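# Remove laptop bottom cover and lay it right of laptop

## Task

Take the bottom cover off the laptop and set it down lying flat on the table on the right side of the laptop, release it and pull both arms away from it, leaving everything else undisturbed.

## Robot and tools

Robot: two arms. left_arm carries a left hand and stands on the +y side; right_arm carries a right hand on the -y side. Measured base positions in the scene frame: left (+0.001, +0.343, +0.037) m, right (+0.022, -0.339, +0.040) m, both nearly unrotated. Arm names do not match image sides.

Frames: the scene frame has its origin at table-top height, halfway between the nominal bases, +x pointing out over the table, +z up. Fixed cameras and the table use the scene frame. Each arm's hand pose, Hand target, velocities and wrist-camera pose use that arm's own base frame, and offsets run along that base's axes.

Hand point: a spot 0.05 m in front of the palm, 0.15 m from the wrist flange along the fingers. Its +z runs along straight fingers, +y out of the palm, +x across the palm away from the thumb on the right hand, toward the thumb on the left hand. Straight fingers reach 0.06-0.07 m past the point. A wrist bracket on the little-finger side can strike objects.

A row is 28 numbers, each within [-1, 1], always covering both arms: left dx, dy, dz, rx, ry, rz, thumb_turn, thumb_bend, index, middle, ring, little, force_limit, speed; then the same 14 for the right arm. dx..rz are an offset, not a pose: they shift the hand point from its Hand target as it was when the action or move began, along base axes; 1.0 equals 0.6 m or 180 degrees, and rx, ry, rz form one rotation vector turned about the hand point. All six zero means hold the current Hand target. Finger numbers are absolute targets: -1 open/straight, +1 closed (thumb_turn +1 puts the thumb opposite the fingers). force_limit maps -1..+1 to about 0..10 N at the fingertip (0..15 N for the two thumb motors); speed rises from near zero at -1 to full at +0.48 and stays full above. To keep a hand unchanged, resend the last eight hand numbers you sent; if none yet, send hand_measured plus hand_force_limit and hand_speed. For a soft grip close at speed -0.94 or slower. Thumb and fingers can enclose items roughly 0.035-0.065 m thick, or a handle down to 0.025 m.

Tools:
- execute_actions(actions, cameras): actions is a list; each action is up to 15 rows, one per 1/30 s step, and a shorter action repeats its final row to fill 15 steps. Every row in an action counts from that action's starting Hand target, so a repeated offset moves further. cameras: list of names, ["all"], or []; default shows all only when actions is empty.
- move(target, speed, blend, blocking, cameras): target is one 28-number row or up to 15 rows; every row's offset counts from the Hand targets at the move's start, not from the previous row. Straight-line paths, no obstacle avoidance. speed is top path speed in m/s, 0.002 to 4.3 (default 0.25), one value or one per target; turning is capped at twice that in rad/s. blend in metres rounds corners of a list; 0 stops at each. blocking=false returns after about 0.5 s while the move continues. Faster moves strike harder and stray more.
- wait(seconds 0-10, cameras): runs the scene holding last commands.
- stop(cameras): brakes a running move.
- zoom_image(camera, region [x0, y0, x1, y1] in pixels, at most 504 by 504): closer look at the newest image of cam_high, cam_low, cam_left_wrist or cam_right_wrist (each 672x504).
- show_instructions(): shows reference images.
- finished_scene(scene): ends the current scene; give its number. Irreversible.

Results: per arm end_effector_position (m) and end_effector_quat_wxyz in its base frame, Hand target (origin for the next offsets, after clipping), joint positions, velocities (may be omitted when all read as noise), torques, and per hand hand_measured, hand_stopped_by (moving, target, force, stalled, fault), hand_load_n (positive when pushed open; a dropped grip shows as load near 0), hand_force_limit, hand_speed, motor temperatures. A move adds a "move:" line with its ending (done, off_target, moving, held, fault) and limits (paced = clipped pose, held = steps withheld). done means within 10 mm and 2 degrees; neither done nor off_target tells whether anything is touched.

Behaviour: arms follow loosely and often rest 1-3 cm (sometimes 5 cm) low or short of the command; resend the gap as an offset. Commanded orientation is clipped to within 40 degrees of the measured one each step. Blocked arms keep pressing; back off by commanding past the hand point. Finger motors move only when their target changes by 0.002 or more; to squeeze harder raise force_limit and send a more closed target; to loosen send a more open one.

Avoid: dropping the cover or releasing it while moving, letting anything fall off the table, hard hits or pushes, the hands touching or gripping each other, overloading fingers, paths passing close to an arm's own base (go around), and long stretched holds or pushes that overheat motors (MOTOR HOT warns; 100 degrees C drops the arm). Loose objects may occasionally be nudged by outside pushes.

Each tool is called after "Emit:" as a command line: name --argument value for each argument, lists and objects as JSON in quotes; but a table of rows of numbers goes row by row, as --pt "numbers of a row", without its own name.

Reference images:

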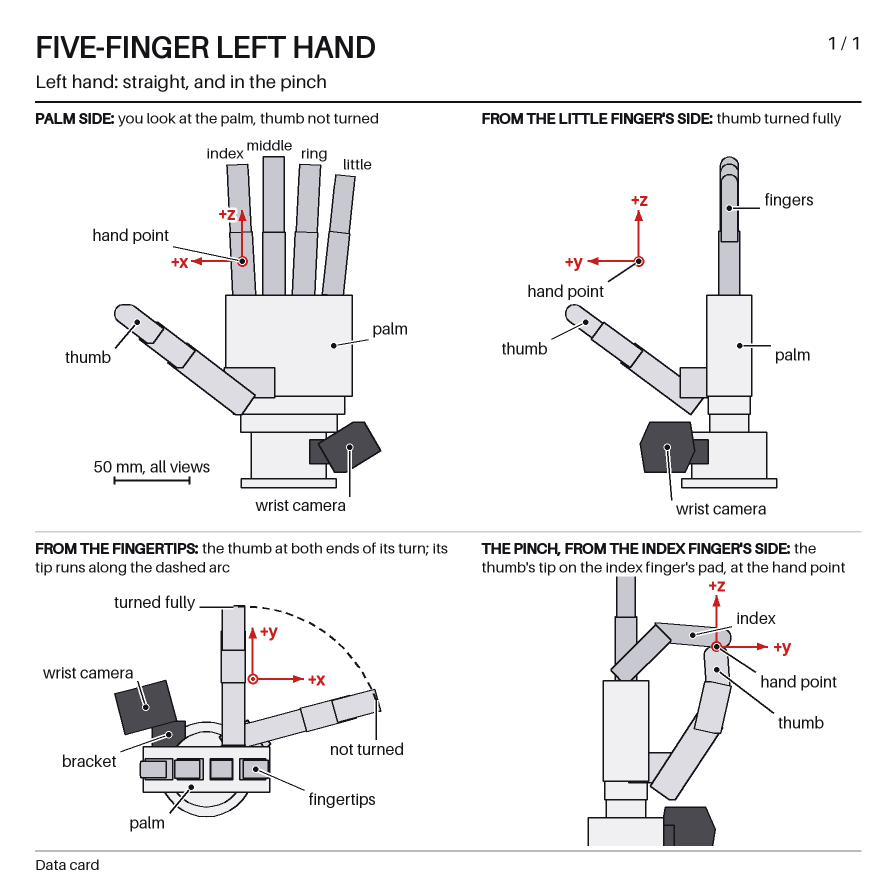

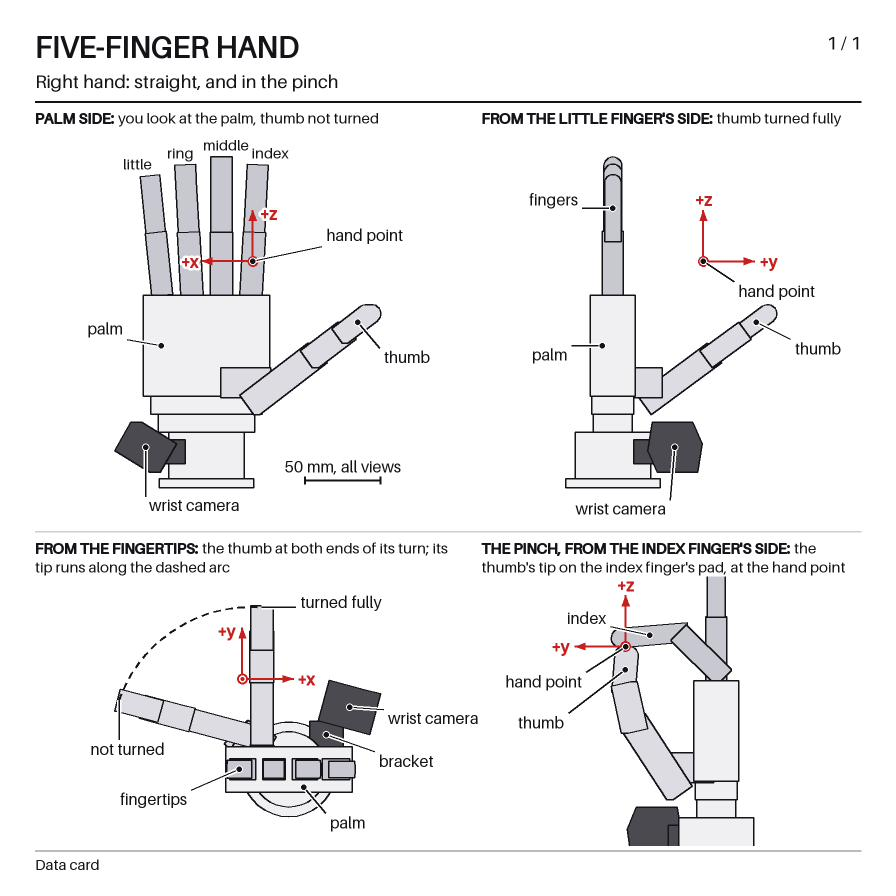

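## Session

Emit:
execute_actions --actions '[]'

Scene clock: 0.00 s.
left_arm: end_effector_position=(+0.3856, +0.0998, +0.2023) hand_measured=(-1.000, -1.000, -1.000, -1.000, -1.000, -1.000) hand_load_n=(+0.0, +0.0, +0.0, +0.0, +0.0, +0.0) hand_stopped_by=(target, target, target, target, target, target) hand_force_limit=0.00 hand_speed=-0.80 end_effector_quat_wxyz=(+0.042, +0.968, -0.247, +0.027) | right_arm: end_effector_position=(+0.1299, +0.4754, +0.3057) hand_measured=(-1.000, -1.000, -1.000, -1.000, -1.000, -1.000) hand_load_n=(+0.0, +0.0, +0.0, +0.0, +0.0, +0.0) hand_stopped_by=(target, target, target, target, target, target) hand_force_limit=0.00 hand_speed=-0.80 end_effector_quat_wxyz=(-0.173, +0.728, +0.537, +0.390)
Joint positions: left_arm=[0.454 1.458 1.323 -1.45 0.099 -0.617] | right_arm=[1.561 1.21 1.169 -0.716 0.385 -1.448]
Joint velocities: left_arm=[-0.044 -0.015 -0.002 -0.007 -0.051 -0.066] | right_arm=[within noise]
Joint torques (N m): no reading
Motor temperatures (°C): left_arm=[36 31 33 33 32 30] | right_arm=[30 27 32 31 32 31]
Heat: left arm: hottest waist 36 °C; right arm: hottest elbow 32 °C.
Hand target: left_arm +0.3918, +0.1029, +0.2080; +0.037, +0.968, -0.247, +0.033 | right_arm +0.1299, +0.4807, +0.3142; -0.179, +0.727, +0.533, +0.394

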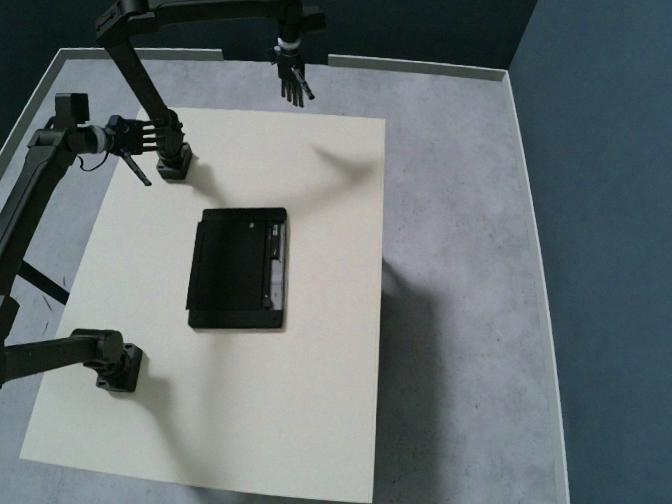

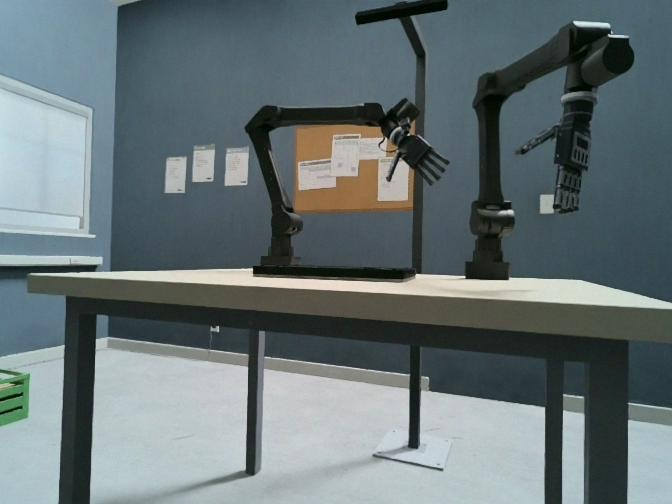

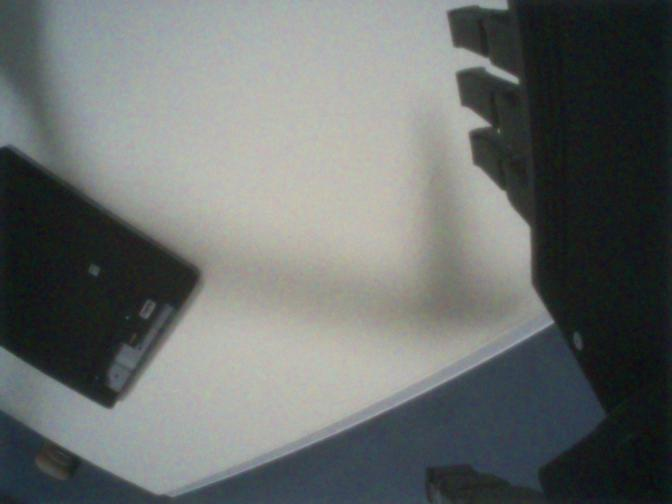

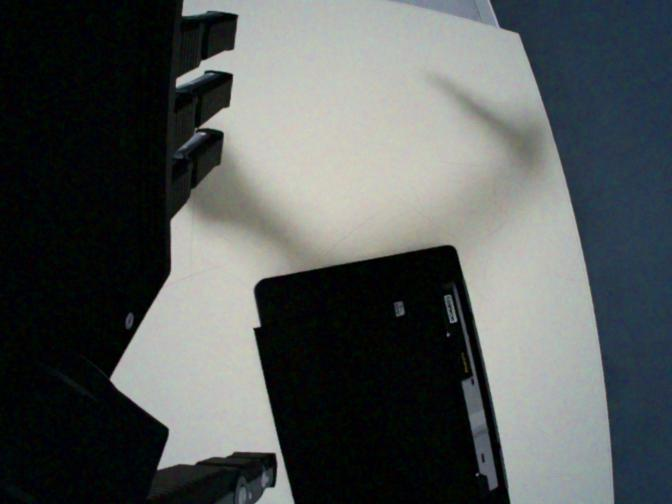

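Emit:
zoom_image --camera "cam_high" --region '[160, 180, 320, 350]'

Emit:
zoom_image --camera "cam_low" --region '[230, 240, 440, 300]'

Emit:
zoom_image --camera "cam_right_wrist" --region '[230, 220, 530, 504]'

Scaled by 2.965.

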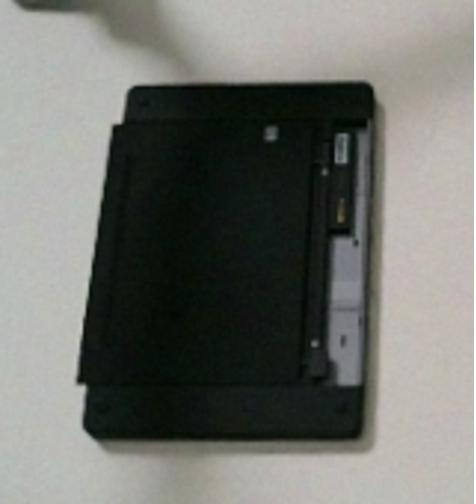

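Scaled by 2.400.

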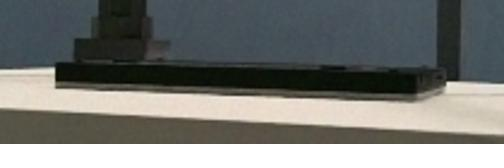

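Scaled by 1.680 from the camera's 672x504 image, which has a finer 960x720 frame.

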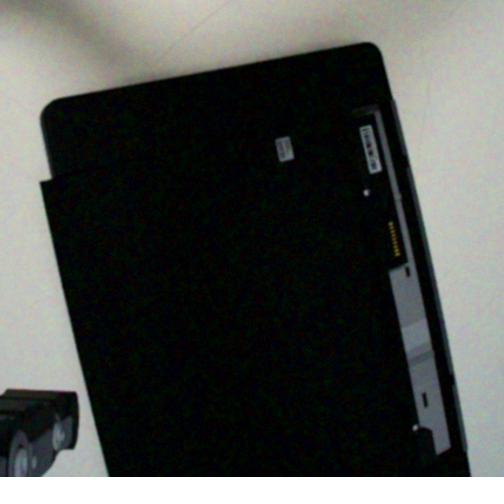

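Emit:
move --target '[0,0,0,0,0,0,-1,-1,-1,-1,-1,-1,0,-0.8,-0.13,-0.323,-0.257,-0.265,0.096,0.101,-1,-1,-1,-1,-1,-1,0,-0.8]' --speed 0.2 --cameras '["all"]'

Scene clock: 94.27 s.
left_arm: end_effector_position=(+0.3856, +0.0998, +0.2023) hand_measured=(-1.000, -1.000, -1.000, -1.000, -1.000, -1.000) hand_load_n=(-0.5, +0.0, +0.0, +0.0, +0.0, +0.0) hand_stopped_by=(target, target, target, target, target, target) hand_force_limit=0.00 hand_speed=-0.80 end_effector_quat_wxyz=(+0.042, +0.968, -0.247, +0.027) | right_arm: end_effector_position=(+0.0561, +0.2897, +0.1651) hand_measured=(-1.000, -1.000, -1.000, -1.000, -1.000, -1.000) hand_load_n=(+0.0, +0.0, +0.0, +0.0, +0.0, +0.0) hand_stopped_by=(target, target, target, target, target, target) hand_force_limit=0.00 hand_speed=-0.80 end_effector_quat_wxyz=(-0.016, +0.704, +0.709, +0.016)
Joint positions: left_arm=[0.454 1.458 1.323 -1.45 0.099 -0.617] | right_arm=[1.586 1.16 0.974 -1.341 0.001 -1.562]
Joint torques (N m): left_arm=[-1.44 -10.17 9.31 0.01 0.18 0] | right_arm=[1.14 -4.89 7.62 0.08 -0.06 -0.15]
Motor temperatures (°C): left_arm=[36 33 45 32 31 30] | right_arm=[30 28 39 31 31 30]
Heat: left arm: hottest elbow 45 °C; right arm: hottest elbow 39 °C.
Hand target: left_arm +0.3918, +0.1029, +0.2080; +0.037, +0.968, -0.247, +0.033 | right_arm +0.0518, +0.2869, +0.1600; -0.006, +0.695, +0.719, +0.005
Off the commanded pose: left_arm 0.009 m, 1 deg | right_arm 0.007 m, 2 deg.
move: done
camera_calibration:
cam_right_wrist: T_world_to_cam=[[0.97067, 0.24, -0.0141305, -0.118843], [0.214308, -0.837131, 0.503273, 0.141609], [0.108956, -0.491541, -0.864012, 0.395954], [0, 0, 0, 1]] pos_world=[0.0418678, 0.341695, 0.269161]

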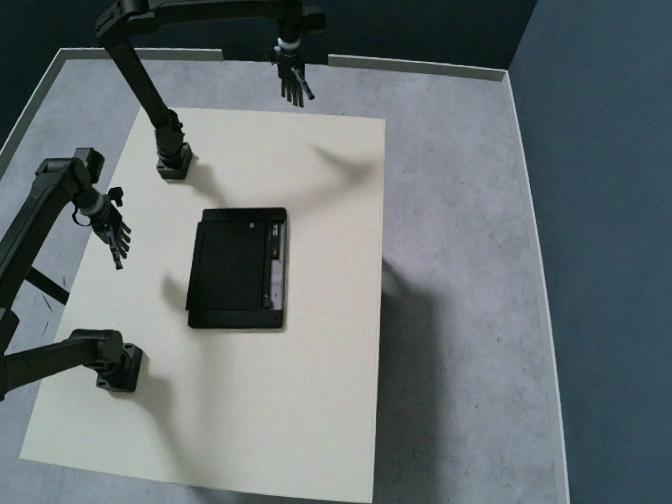

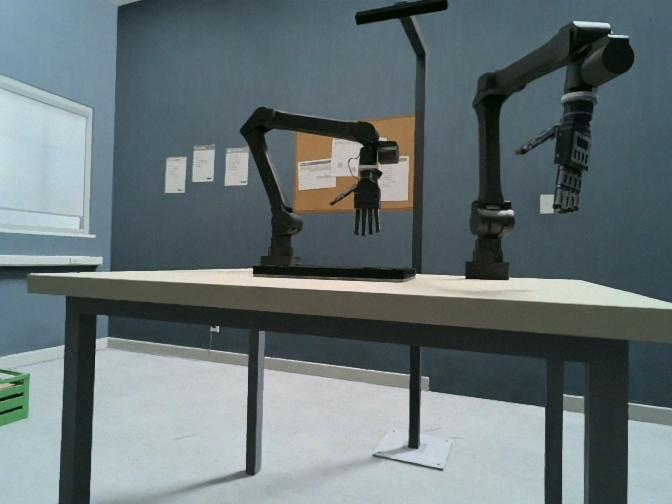

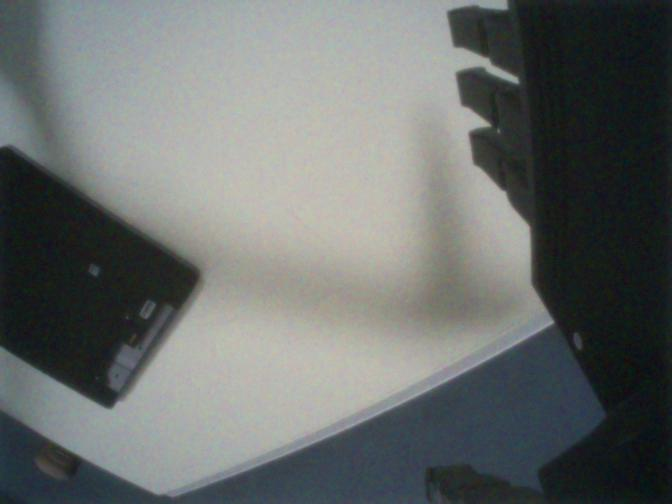

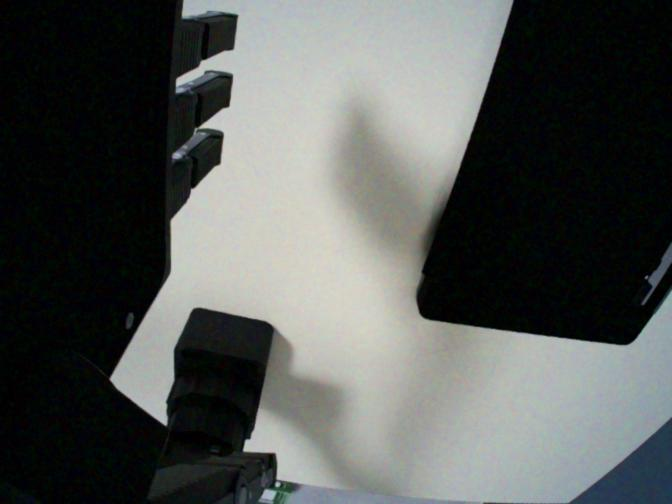

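Emit:
zoom_image --camera "cam_right_wrist" --region '[380, 200, 480, 340]'

Emit:
zoom_image --camera "cam_right_wrist" --region '[400, 0, 672, 220]'

Scaled by 3.600 from the camera's 672x504 image, which has a finer 960x720 frame.

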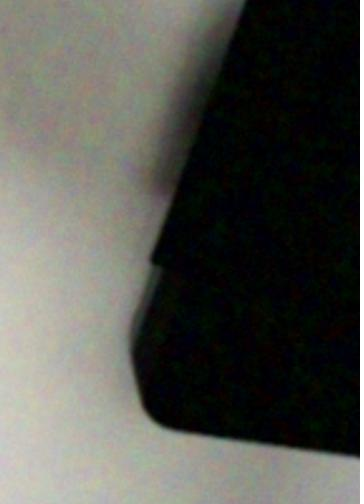

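Scaled by 1.853 from the camera's 672x504 image, which has a finer 960x720 frame.

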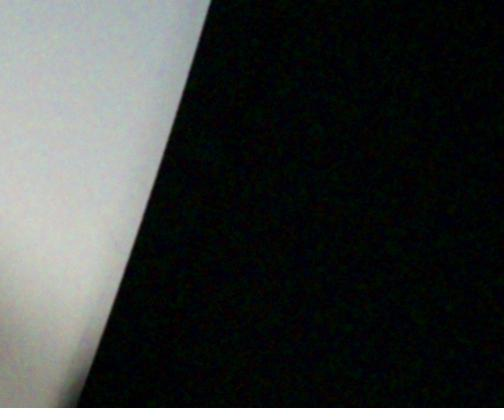

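Emit:
move --target '[-0.18,-0.86,-0.06,0.033,0,-0.313,-1,-1,-1,-1,-1,-1,0,-0.8,0,-0.1,0,0,0,0,-1,-1,-1,-1,-1,-1,0,-0.8]' --speed 0.25 --cameras '["all"]'

Scene clock: 130.33 s.
left_arm: end_effector_position=(+0.2737, -0.4011, +0.1660) hand_measured=(-1.000, -1.000, -1.000, -1.000, -1.000, -1.000) hand_load_n=(+0.0, +0.0, +0.0, +0.0, +0.0, +0.0) hand_stopped_by=(target, target, target, target, target, target) hand_force_limit=0.00 hand_speed=-0.80 end_effector_quat_wxyz=(+0.000, +0.735, -0.678, -0.007) | right_arm: end_effector_position=(+0.0554, +0.2309, +0.1605) hand_measured=(-1.000, -1.000, -1.000, -1.000, -1.000, -1.000) hand_load_n=(+0.0, +0.0, +0.0, +0.0, +0.0, +0.0) hand_stopped_by=(target, target, target, target, target, target) hand_force_limit=0.00 hand_speed=-0.80 end_effector_quat_wxyz=(-0.009, +0.702, +0.712, +0.009)
Joint positions: left_arm=[-0.833 1.655 1.475 -1.406 0.002 -0.913] | right_arm=[1.593 1.005 0.855 -1.394 0.001 -1.563]
Joint torques (N m): left_arm=[-1.55 -11.11 11.41 -0.49 0.03 -0.07] | right_arm=[1.08 -4.31 7.6 0.02 -0.06 -0.08]
Heat: left arm: hottest elbow 47 °C; right arm: hottest elbow 38 °C.
Hand target: left_arm +0.2838, -0.4130, +0.1721; +0.000, +0.737, -0.676, -0.001 | right_arm +0.0518, +0.2269, +0.1601; -0.006, +0.695, +0.719, +0.005
Off the commanded pose: left_arm 0.017 m, 1 deg | right_arm 0.005 m, 1 deg.
move: off_target (left_arm)
camera_calibration:
cam_left_wrist: T_world_to_cam=[[0.977455, -0.20819, -0.0351845, -0.34141], [-0.157813, -0.831065, 0.533317, -0.379409], [-0.140272, -0.515741, -0.845184, 0.0854559], [0, 0, 0, 1]] pos_world=[0.285825, -0.342319, 0.262559]
cam_right_wrist: T_world_to_cam=[[0.9688, 0.247165, -0.0183236, -0.105054], [0.220524, -0.82591, 0.518886, 0.089468], [0.113117, -0.506737, -0.854647, 0.364947], [0, 0, 0, 1]] pos_world=[0.0407643, 0.284791, 0.263553]

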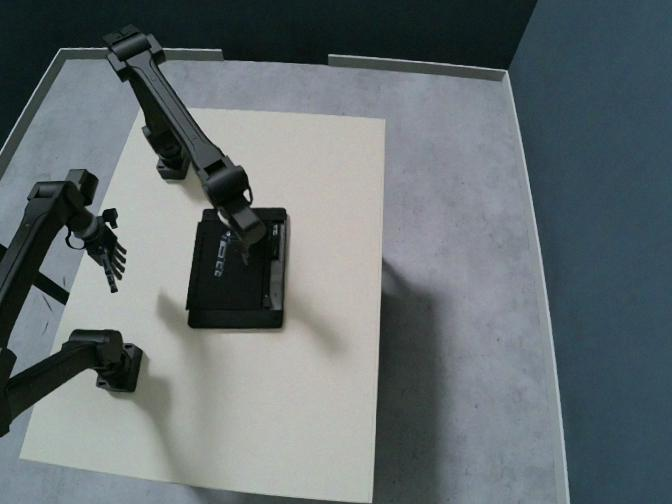

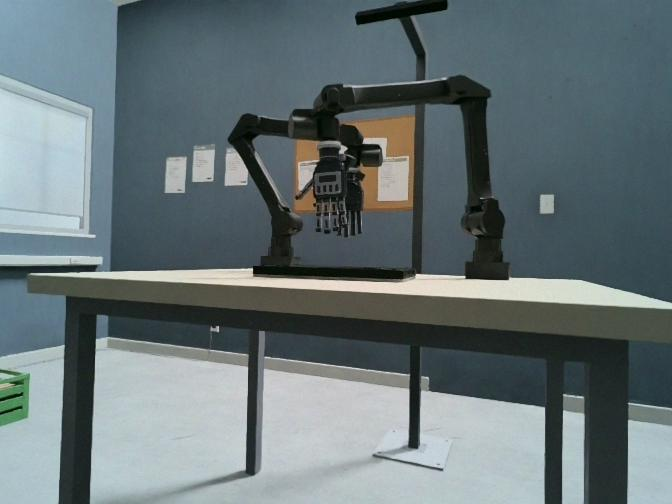

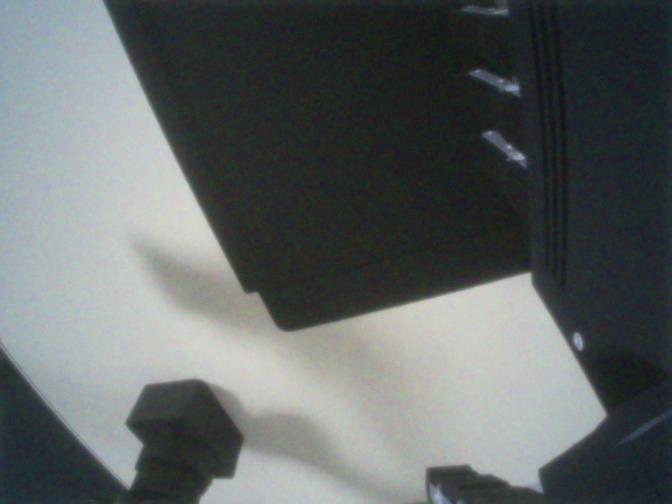

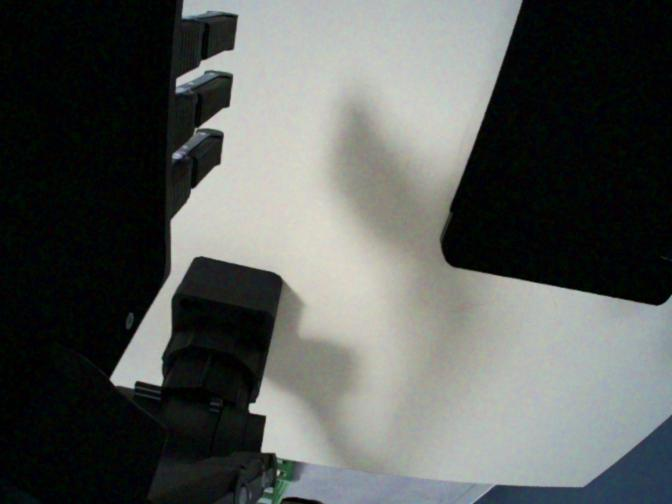

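Emit:
zoom_image --camera "cam_high" --region '[180, 190, 310, 340]'

Emit:
zoom_image --camera "cam_left_wrist" --region '[220, 240, 560, 350]'

Scaled by 3.360.

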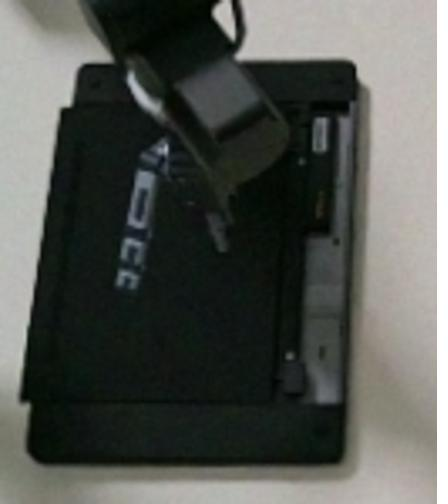

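Scaled by 1.482 from the camera's 672x504 image, which has a finer 960x720 frame.

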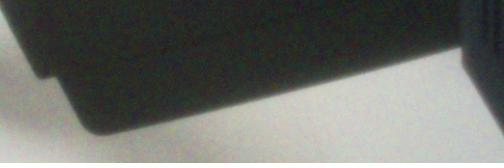

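Emit:
move --target '[0.05,0.03,-0.12,0,0,0,-1,-1,-1,-1,-1,-1,0,-0.8,-0.05,-0.1,0,0,0,0,-1,-1,-1,-1,-1,-1,0,-0.8]' --speed 0.15 --cameras '["all"]'

Emit:
zoom_image --camera "cam_high" --region '[180, 190, 310, 340]'

Emit:
zoom_image --camera "cam_low" --region '[240, 190, 440, 300]'

Emit:
zoom_image --camera "cam_left_wrist" --region '[300, 0, 600, 300]'

Scene clock: 169.07 s.
left_arm: end_effector_position=(+0.3094, -0.3970, +0.1105) hand_measured=(-1.000, -1.000, -1.000, -1.000, -1.000, -1.000) hand_load_n=(+0.0, +0.0, +0.0, +0.0, +0.0, +0.5) hand_stopped_by=(target, target, target, target, target, target) hand_force_limit=0.00 hand_speed=-0.80 end_effector_quat_wxyz=(+0.001, +0.738, -0.675, +0.006) | right_arm: end_effector_position=(+0.0236, +0.1721, +0.1606) hand_measured=(-1.000, -1.000, -1.000, -1.000, -1.000, -1.000) hand_load_n=(+0.0, +0.0, +0.0, +0.0, +0.0, +0.0) hand_stopped_by=(target, target, target, target, target, target) hand_force_limit=0.00 hand_speed=-0.80 end_effector_quat_wxyz=(-0.011, +0.696, +0.718, +0.007)
Joint positions: left_arm=[-0.776 1.726 1.419 -1.253 0.001 -0.865] | right_arm=[1.757 0.83 0.762 -1.476 0 -1.416]
Joint torques (N m): left_arm=[-0.91 -12.1 7.27 0.38 0.09 0.1] | right_arm=[1.08 -1.9 7.69 0.02 0.08 0.09]
Heat: left arm: hottest elbow 49 °C; right arm: hottest elbow 36 °C.
Hand target: left_arm +0.3139, -0.3951, +0.1001; +0.000, +0.737, -0.676, +0.000 | right_arm +0.0218, +0.1669, +0.1600; -0.006, +0.695, +0.719, +0.004
Off the commanded pose: left_arm 0.011 m, 1 deg | right_arm 0.005 m, 1 deg.
move: off_target (left_arm)
camera_calibration:
cam_left_wrist: T_world_to_cam=[[0.979623, -0.200414, -0.0131498, -0.377411], [-0.160986, -0.822673, 0.545246, -0.337814], [-0.120093, -0.532019, -0.838173, 0.0322012], [0, 0, 0, 1]] pos_world=[0.319205, -0.336417, 0.206219]
cam_right_wrist: T_world_to_cam=[[0.964505, 0.263037, -0.023265, -0.0614831], [0.236691, -0.822101, 0.51781, 0.0469627], [0.117077, -0.504937, -0.855179, 0.338519], [0, 0, 0, 1]] pos_world=[0.00855228, 0.225711, 0.263746]

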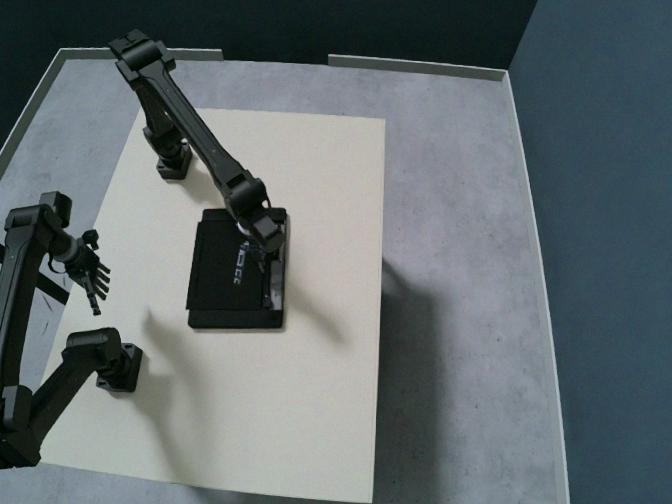

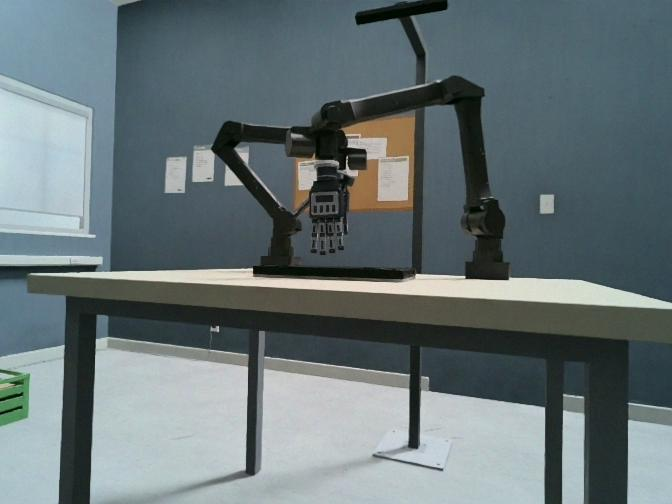

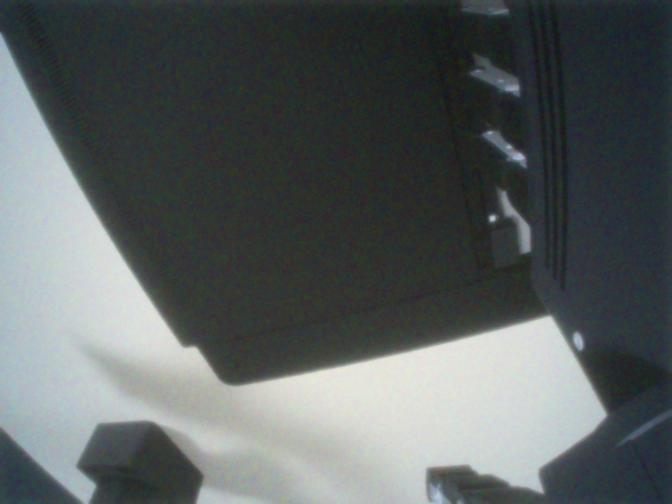

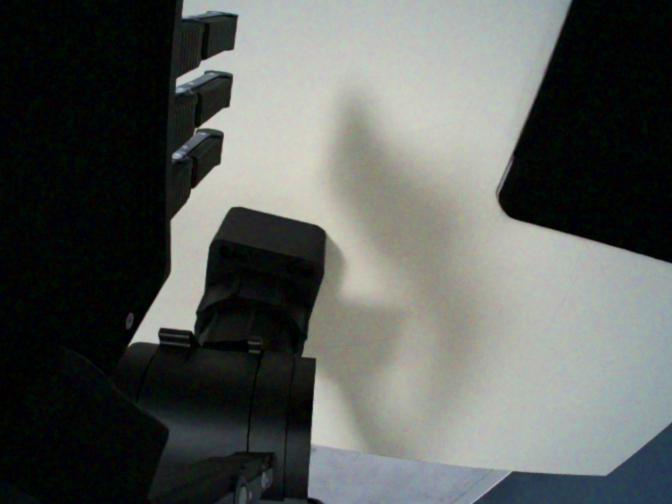

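Scaled by 3.360.

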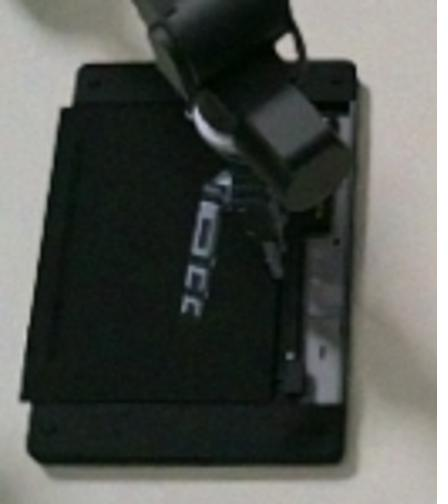

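Scaled by 2.520.

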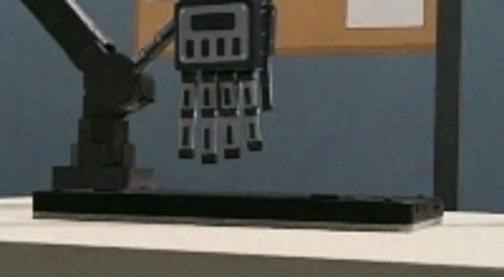

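Scaled by 1.680 from the camera's 672x504 image, which has a finer 960x720 frame.

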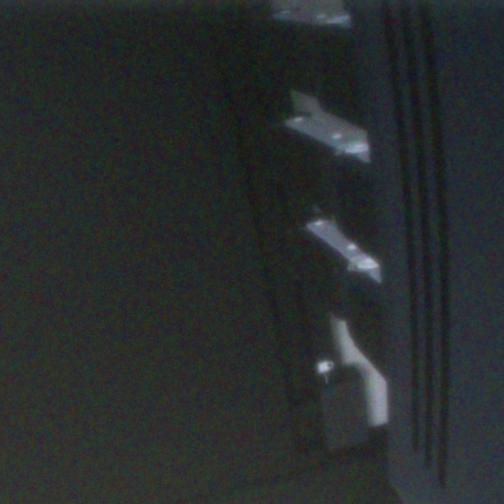

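Emit:
move --target '[0.035,0,-0.02,0,0,0,-1,-1,-1,-1,-1,-1,0,-0.8,0,0,0,0,0,0,-1,-1,-1,-1,-1,-1,0,-0.8]' --speed 0.15 --cameras '["all"]'

Emit:
zoom_image --camera "cam_high" --region '[220, 190, 300, 290]'

Emit:
zoom_image --camera "cam_left_wrist" --region '[400, 0, 560, 280]'

Scene clock: 197.33 s.
left_arm: end_effector_position=(+0.3206, -0.3892, +0.0893) hand_measured=(-1.000, -1.000, -1.000, -1.000, -1.000, -1.000) hand_load_n=(+0.0, +0.0, +0.0, +0.0, +0.0, +0.0) hand_stopped_by=(target, target, target, target, target, target) hand_force_limit=0.00 hand_speed=-0.80 end_effector_quat_wxyz=(+0.000, +0.737, -0.675, -0.009) | right_arm: end_effector_position=(+0.0236, +0.1720, +0.1606) hand_measured=(-1.000, -1.000, -1.000, -1.000, -1.000, -1.000) hand_load_n=(+0.0, +0.0, +0.0, -0.5, +0.0, +0.0) hand_stopped_by=(target, target, target, target, target, target) hand_force_limit=0.00 hand_speed=-0.80 end_effector_quat_wxyz=(-0.011, +0.696, +0.718, +0.007)
Joint positions: left_arm=[-0.751 1.77 1.419 -1.237 0.001 -0.838] | right_arm=[1.757 0.83 0.762 -1.476 0 -1.415]
Joint torques (N m): left_arm=[-0.79 -12.34 9.63 0.38 0.08 0.1] | right_arm=[1.14 -1.9 7.69 0.03 0.08 0.09]
Heat: left arm: hottest elbow 48 °C; right arm: hottest elbow 37 °C.
Hand target: left_arm +0.3349, -0.3951, +0.0881; +0.000, +0.737, -0.676, +0.000 | right_arm +0.0218, +0.1669, +0.1600; -0.006, +0.695, +0.719, +0.004
Off the commanded pose: left_arm 0.016 m, 1 deg | right_arm 0.005 m, 1 deg.
move: off_target (left_arm)
camera_calibration:
cam_left_wrist: T_world_to_cam=[[0.978877, -0.201058, -0.0370822, -0.384879], [-0.150994, -0.833235, 0.531903, -0.324227], [-0.137842, -0.515068, -0.845993, 0.0328342], [0, 0, 0, 1]] pos_world=[0.332319, -0.330628, 0.185963]
cam_right_wrist: T_world_to_cam=[[0.964719, 0.262251, -0.0232634, -0.0612818], [0.236019, -0.822287, 0.517821, 0.0469245], [0.11667, -0.505043, -0.855173, 0.338493], [0, 0, 0, 1]] pos_world=[0.0085527, 0.22561, 0.263746]

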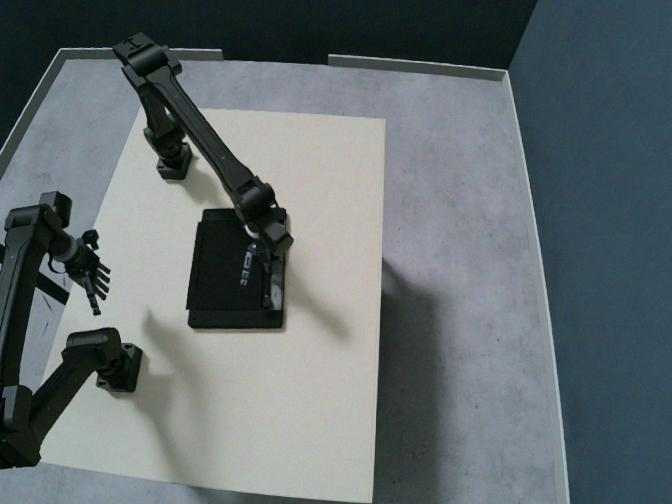

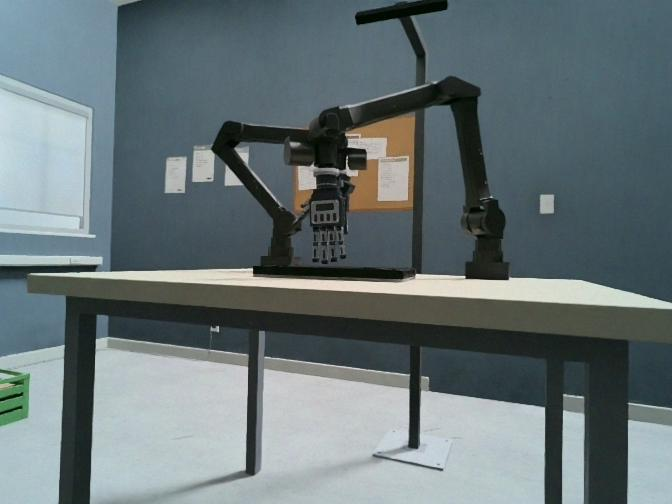

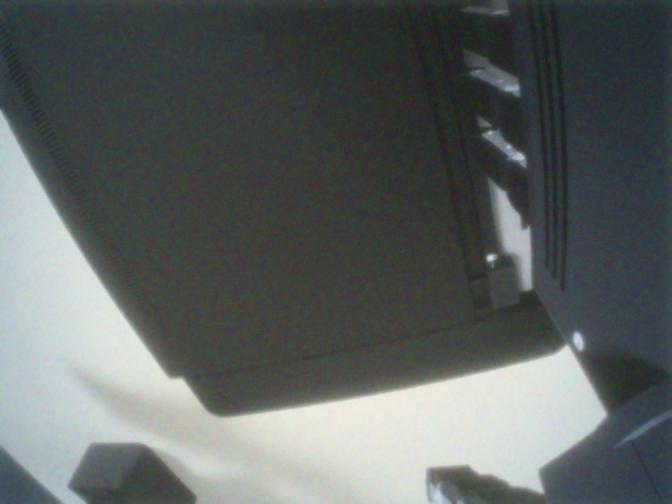

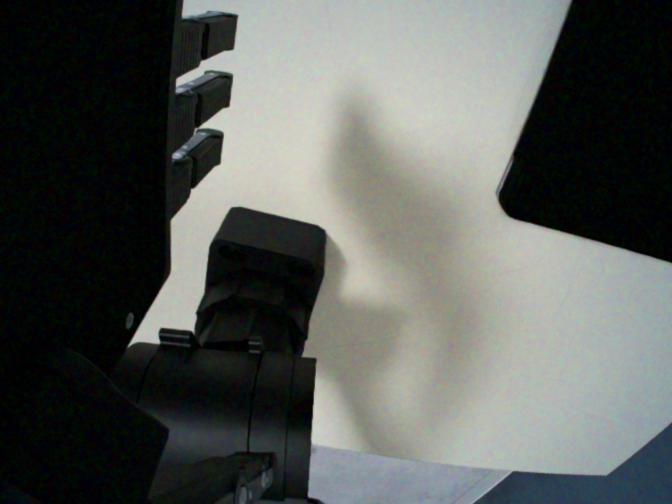

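Scaled by 5.040.

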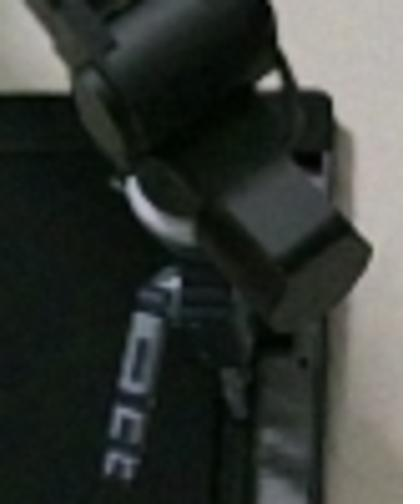

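Scaled by 1.800 from the camera's 672x504 image, which has a finer 960x720 frame.

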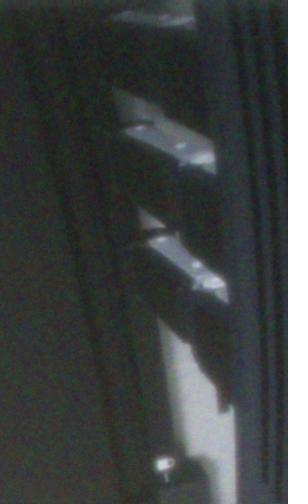

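Emit:
zoom_image --camera "cam_low" --region '[290, 240, 370, 290]'

Scaled by 6.300.

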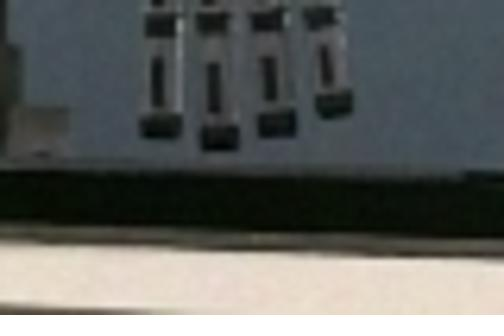

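Emit:
move --target '[0.01,0,-0.027,0,0,0,-1,-1,-1,-1,-1,-1,0,-0.8,0,0,0,0,0,0,-1,-1,-1,-1,-1,-1,0,-0.8]' --speed 0.1 --cameras '["cam_low","cam_high","cam_left_wrist"]'

Emit:
zoom_image --camera "cam_low" --region '[290, 240, 370, 290]'

Emit:
zoom_image --camera "cam_high" --region '[220, 190, 300, 290]'

Emit:
zoom_image --camera "cam_left_wrist" --region '[400, 0, 560, 280]'

Scene clock: 250.50 s.
left_arm: end_effector_position=(+0.3283, -0.3927, +0.0785) hand_measured=(-1.000, -1.000, -1.000, -1.000, -1.000, -1.000) hand_load_n=(+0.0, +0.0, +0.0, +0.0, +0.0, +0.0) hand_stopped_by=(target, target, target, target, target, target) hand_force_limit=0.00 hand_speed=-0.80 end_effector_quat_wxyz=(+0.000, +0.736, -0.677, -0.002) | right_arm: end_effector_position=(+0.0236, +0.1720, +0.1606) hand_measured=(-1.000, -1.000, -1.000, -1.000, -1.000, -1.000) hand_load_n=(+0.0, +0.0, +0.0, +0.0, +0.0, +0.0) hand_stopped_by=(target, target, target, target, target, target) hand_force_limit=0.00 hand_speed=-0.80 end_effector_quat_wxyz=(-0.011, +0.696, +0.718, +0.007)
Joint positions: left_arm=[-0.746 1.79 1.419 -1.203 -0.001 -0.83] | right_arm=[1.757 0.83 0.762 -1.476 0 -1.415]
Joint torques (N m): left_arm=[-0.44 -12.34 8.91 0.34 0.14 0.07] | right_arm=[1.08 -1.96 7.69 0.03 0.09 0.09]
Motor temperatures (°C): left_arm=[35 35 50 31 30 29] | right_arm=[30 27 38 31 30 29]
Heat: left arm: hottest elbow 50 °C; right arm: hottest elbow 38 °C.
Hand target: left_arm +0.3408, -0.3952, +0.0719; +0.000, +0.737, -0.676, +0.000 | right_arm +0.0218, +0.1669, +0.1600; -0.006, +0.695, +0.719, +0.004
Off the commanded pose: left_arm 0.014 m, 0 deg | right_arm 0.005 m, 1 deg.
move: off_target (left_arm)
camera_calibration:
cam_left_wrist: T_world_to_cam=[[0.978509, -0.204723, -0.0246818, -0.395827], [-0.159751, -0.828299, 0.537029, -0.31571], [-0.130386, -0.521545, -0.843203, 0.0178673], [0, 0, 0, 1]] pos_world=[0.339215, -0.333219, 0.174842]
Images, in order (width x height): cam_high 672x504, cam_low 672x504, cam_left_wrist 672x504.

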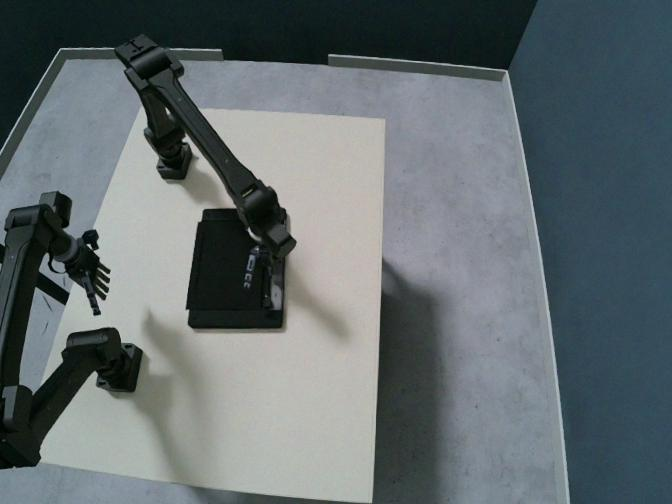

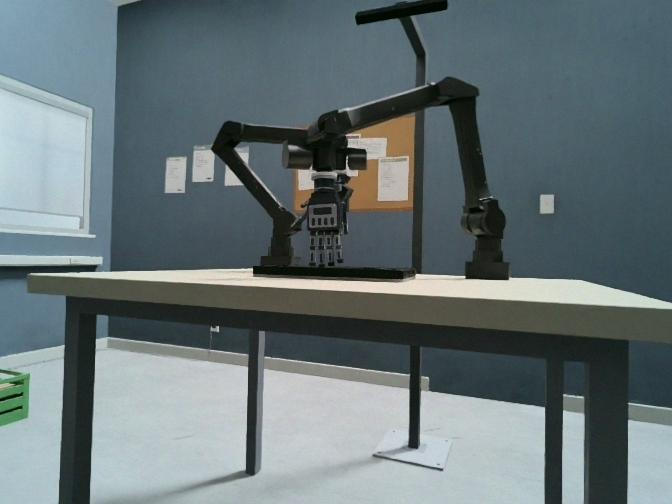

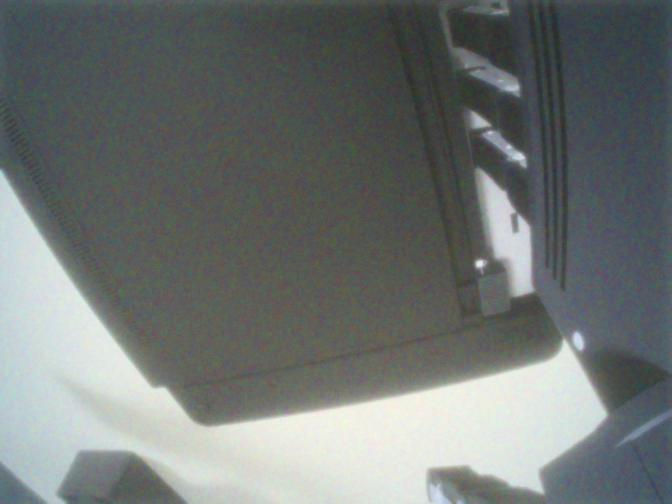

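Scaled by 6.300.

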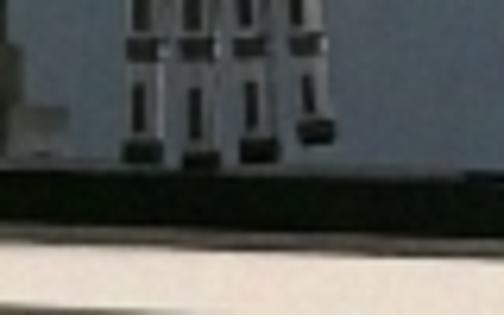

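Scaled by 5.040.

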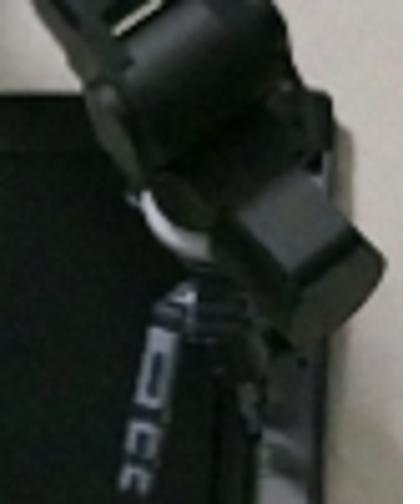

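Scaled by 1.800 from the camera's 672x504 image, which has a finer 960x720 frame.

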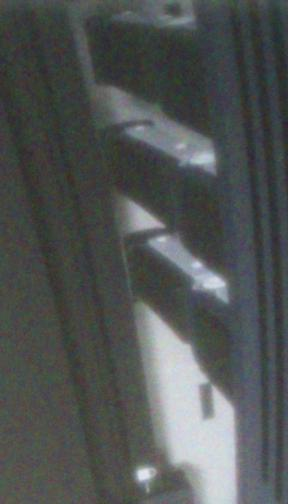

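Emit:
move --target '[0,0,-0.02,0,0,0,-1,-1,-1,-1,-1,-1,0,-0.8,0,0,0,0,0,0,-1,-1,-1,-1,-1,-1,0,-0.8]' --speed 0.05 --cameras '["cam_low","cam_high","cam_left_wrist"]'

Emit:
zoom_image --camera "cam_low" --region '[290, 240, 370, 290]'

Emit:
zoom_image --camera "cam_left_wrist" --region '[400, 0, 560, 280]'

Scene clock: 260.03 s.
left_arm: end_effector_position=(+0.3332, -0.3972, +0.0719) hand_measured=(-1.000, -1.000, -1.000, -1.000, -1.000, -1.000) hand_load_n=(+0.0, +0.0, +0.0, +0.5, +0.0, +0.0) hand_stopped_by=(target, target, target, target, target, target) hand_force_limit=0.00 hand_speed=-0.80 end_effector_quat_wxyz=(+0.000, +0.736, -0.677, +0.006) | right_arm: end_effector_position=(+0.0236, +0.1720, +0.1606) hand_measured=(-1.000, -1.000, -1.000, -1.000, -1.000, -1.000) hand_load_n=(+0.0, +0.0, +0.0, +0.0, +0.0, +0.0) hand_stopped_by=(target, target, target, target, target, target) hand_force_limit=0.00 hand_speed=-0.80 end_effector_quat_wxyz=(-0.011, +0.696, +0.718, +0.007)
Joint positions: left_arm=[-0.746 1.803 1.419 -1.176 -0.001 -0.83] | right_arm=[1.757 0.83 0.762 -1.476 0 -1.415]
Joint torques (N m): left_arm=[-0.32 -12.22 7.64 0.39 0.13 0.09] | right_arm=[1.08 -1.9 7.69 0.03 0.09 0.09]
Heat: left arm: hottest elbow 50 °C; right arm: hottest elbow 38 °C.
Hand target: left_arm +0.3407, -0.3951, +0.0599; +0.000, +0.737, -0.676, +0.000 | right_arm +0.0218, +0.1669, +0.1600; -0.006, +0.695, +0.719, +0.004
Off the commanded pose: left_arm 0.014 m, 1 deg | right_arm 0.005 m, 1 deg.
move: off_target (left_arm)
camera_calibration:
cam_left_wrist: T_world_to_cam=[[0.978635, -0.205264, -0.0118342, -0.402928], [-0.166, -0.822778, 0.543582, -0.311334], [-0.121315, -0.530003, -0.839273, 0.00387403], [0, 0, 0, 1]] pos_world=[0.343108, -0.336812, 0.167718]
Images, in order (width x height): cam_high 672x504, cam_low 672x504, cam_left_wrist 672x504.

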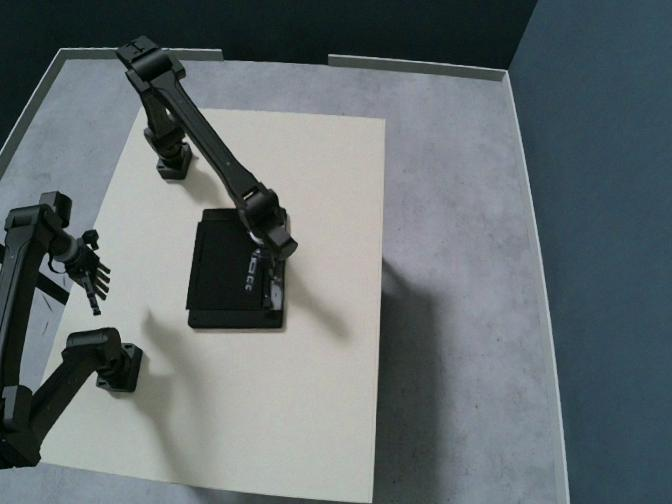

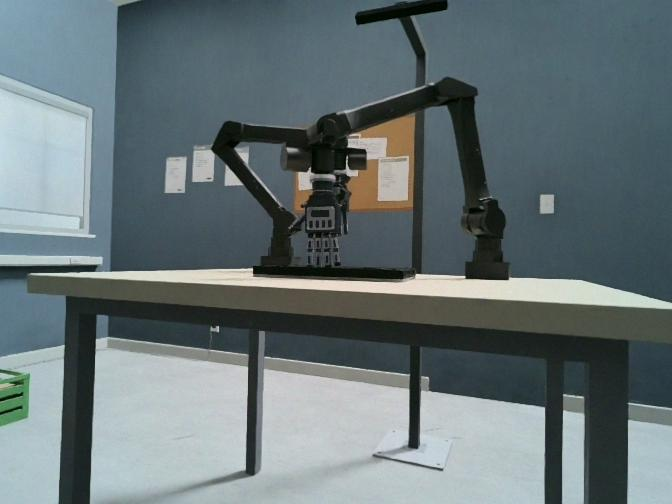

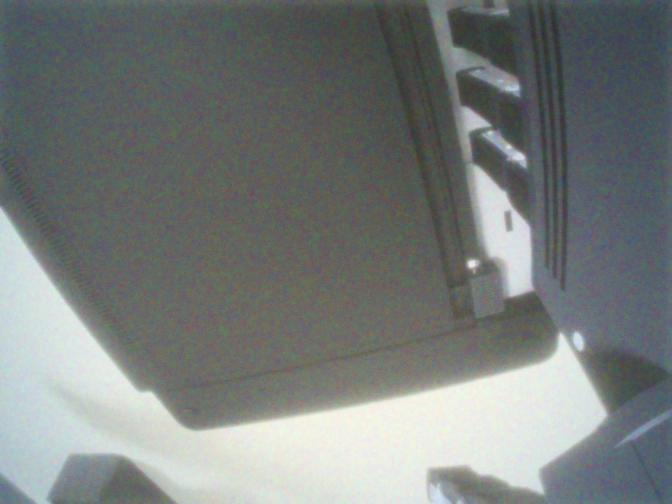

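Scaled by 6.300.

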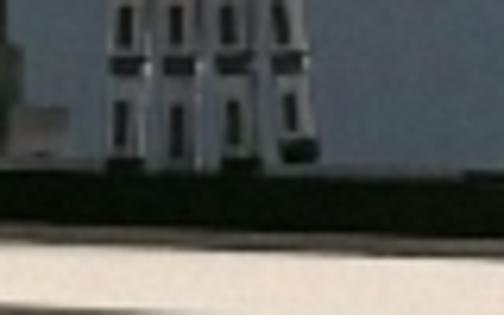

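Scaled by 1.800 from the camera's 672x504 image, which has a finer 960x720 frame.

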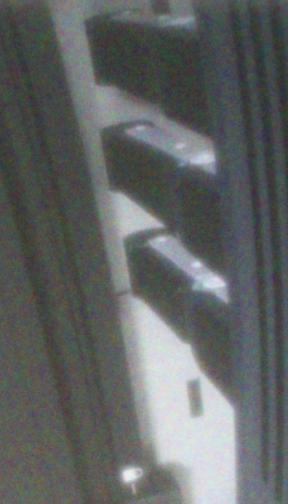

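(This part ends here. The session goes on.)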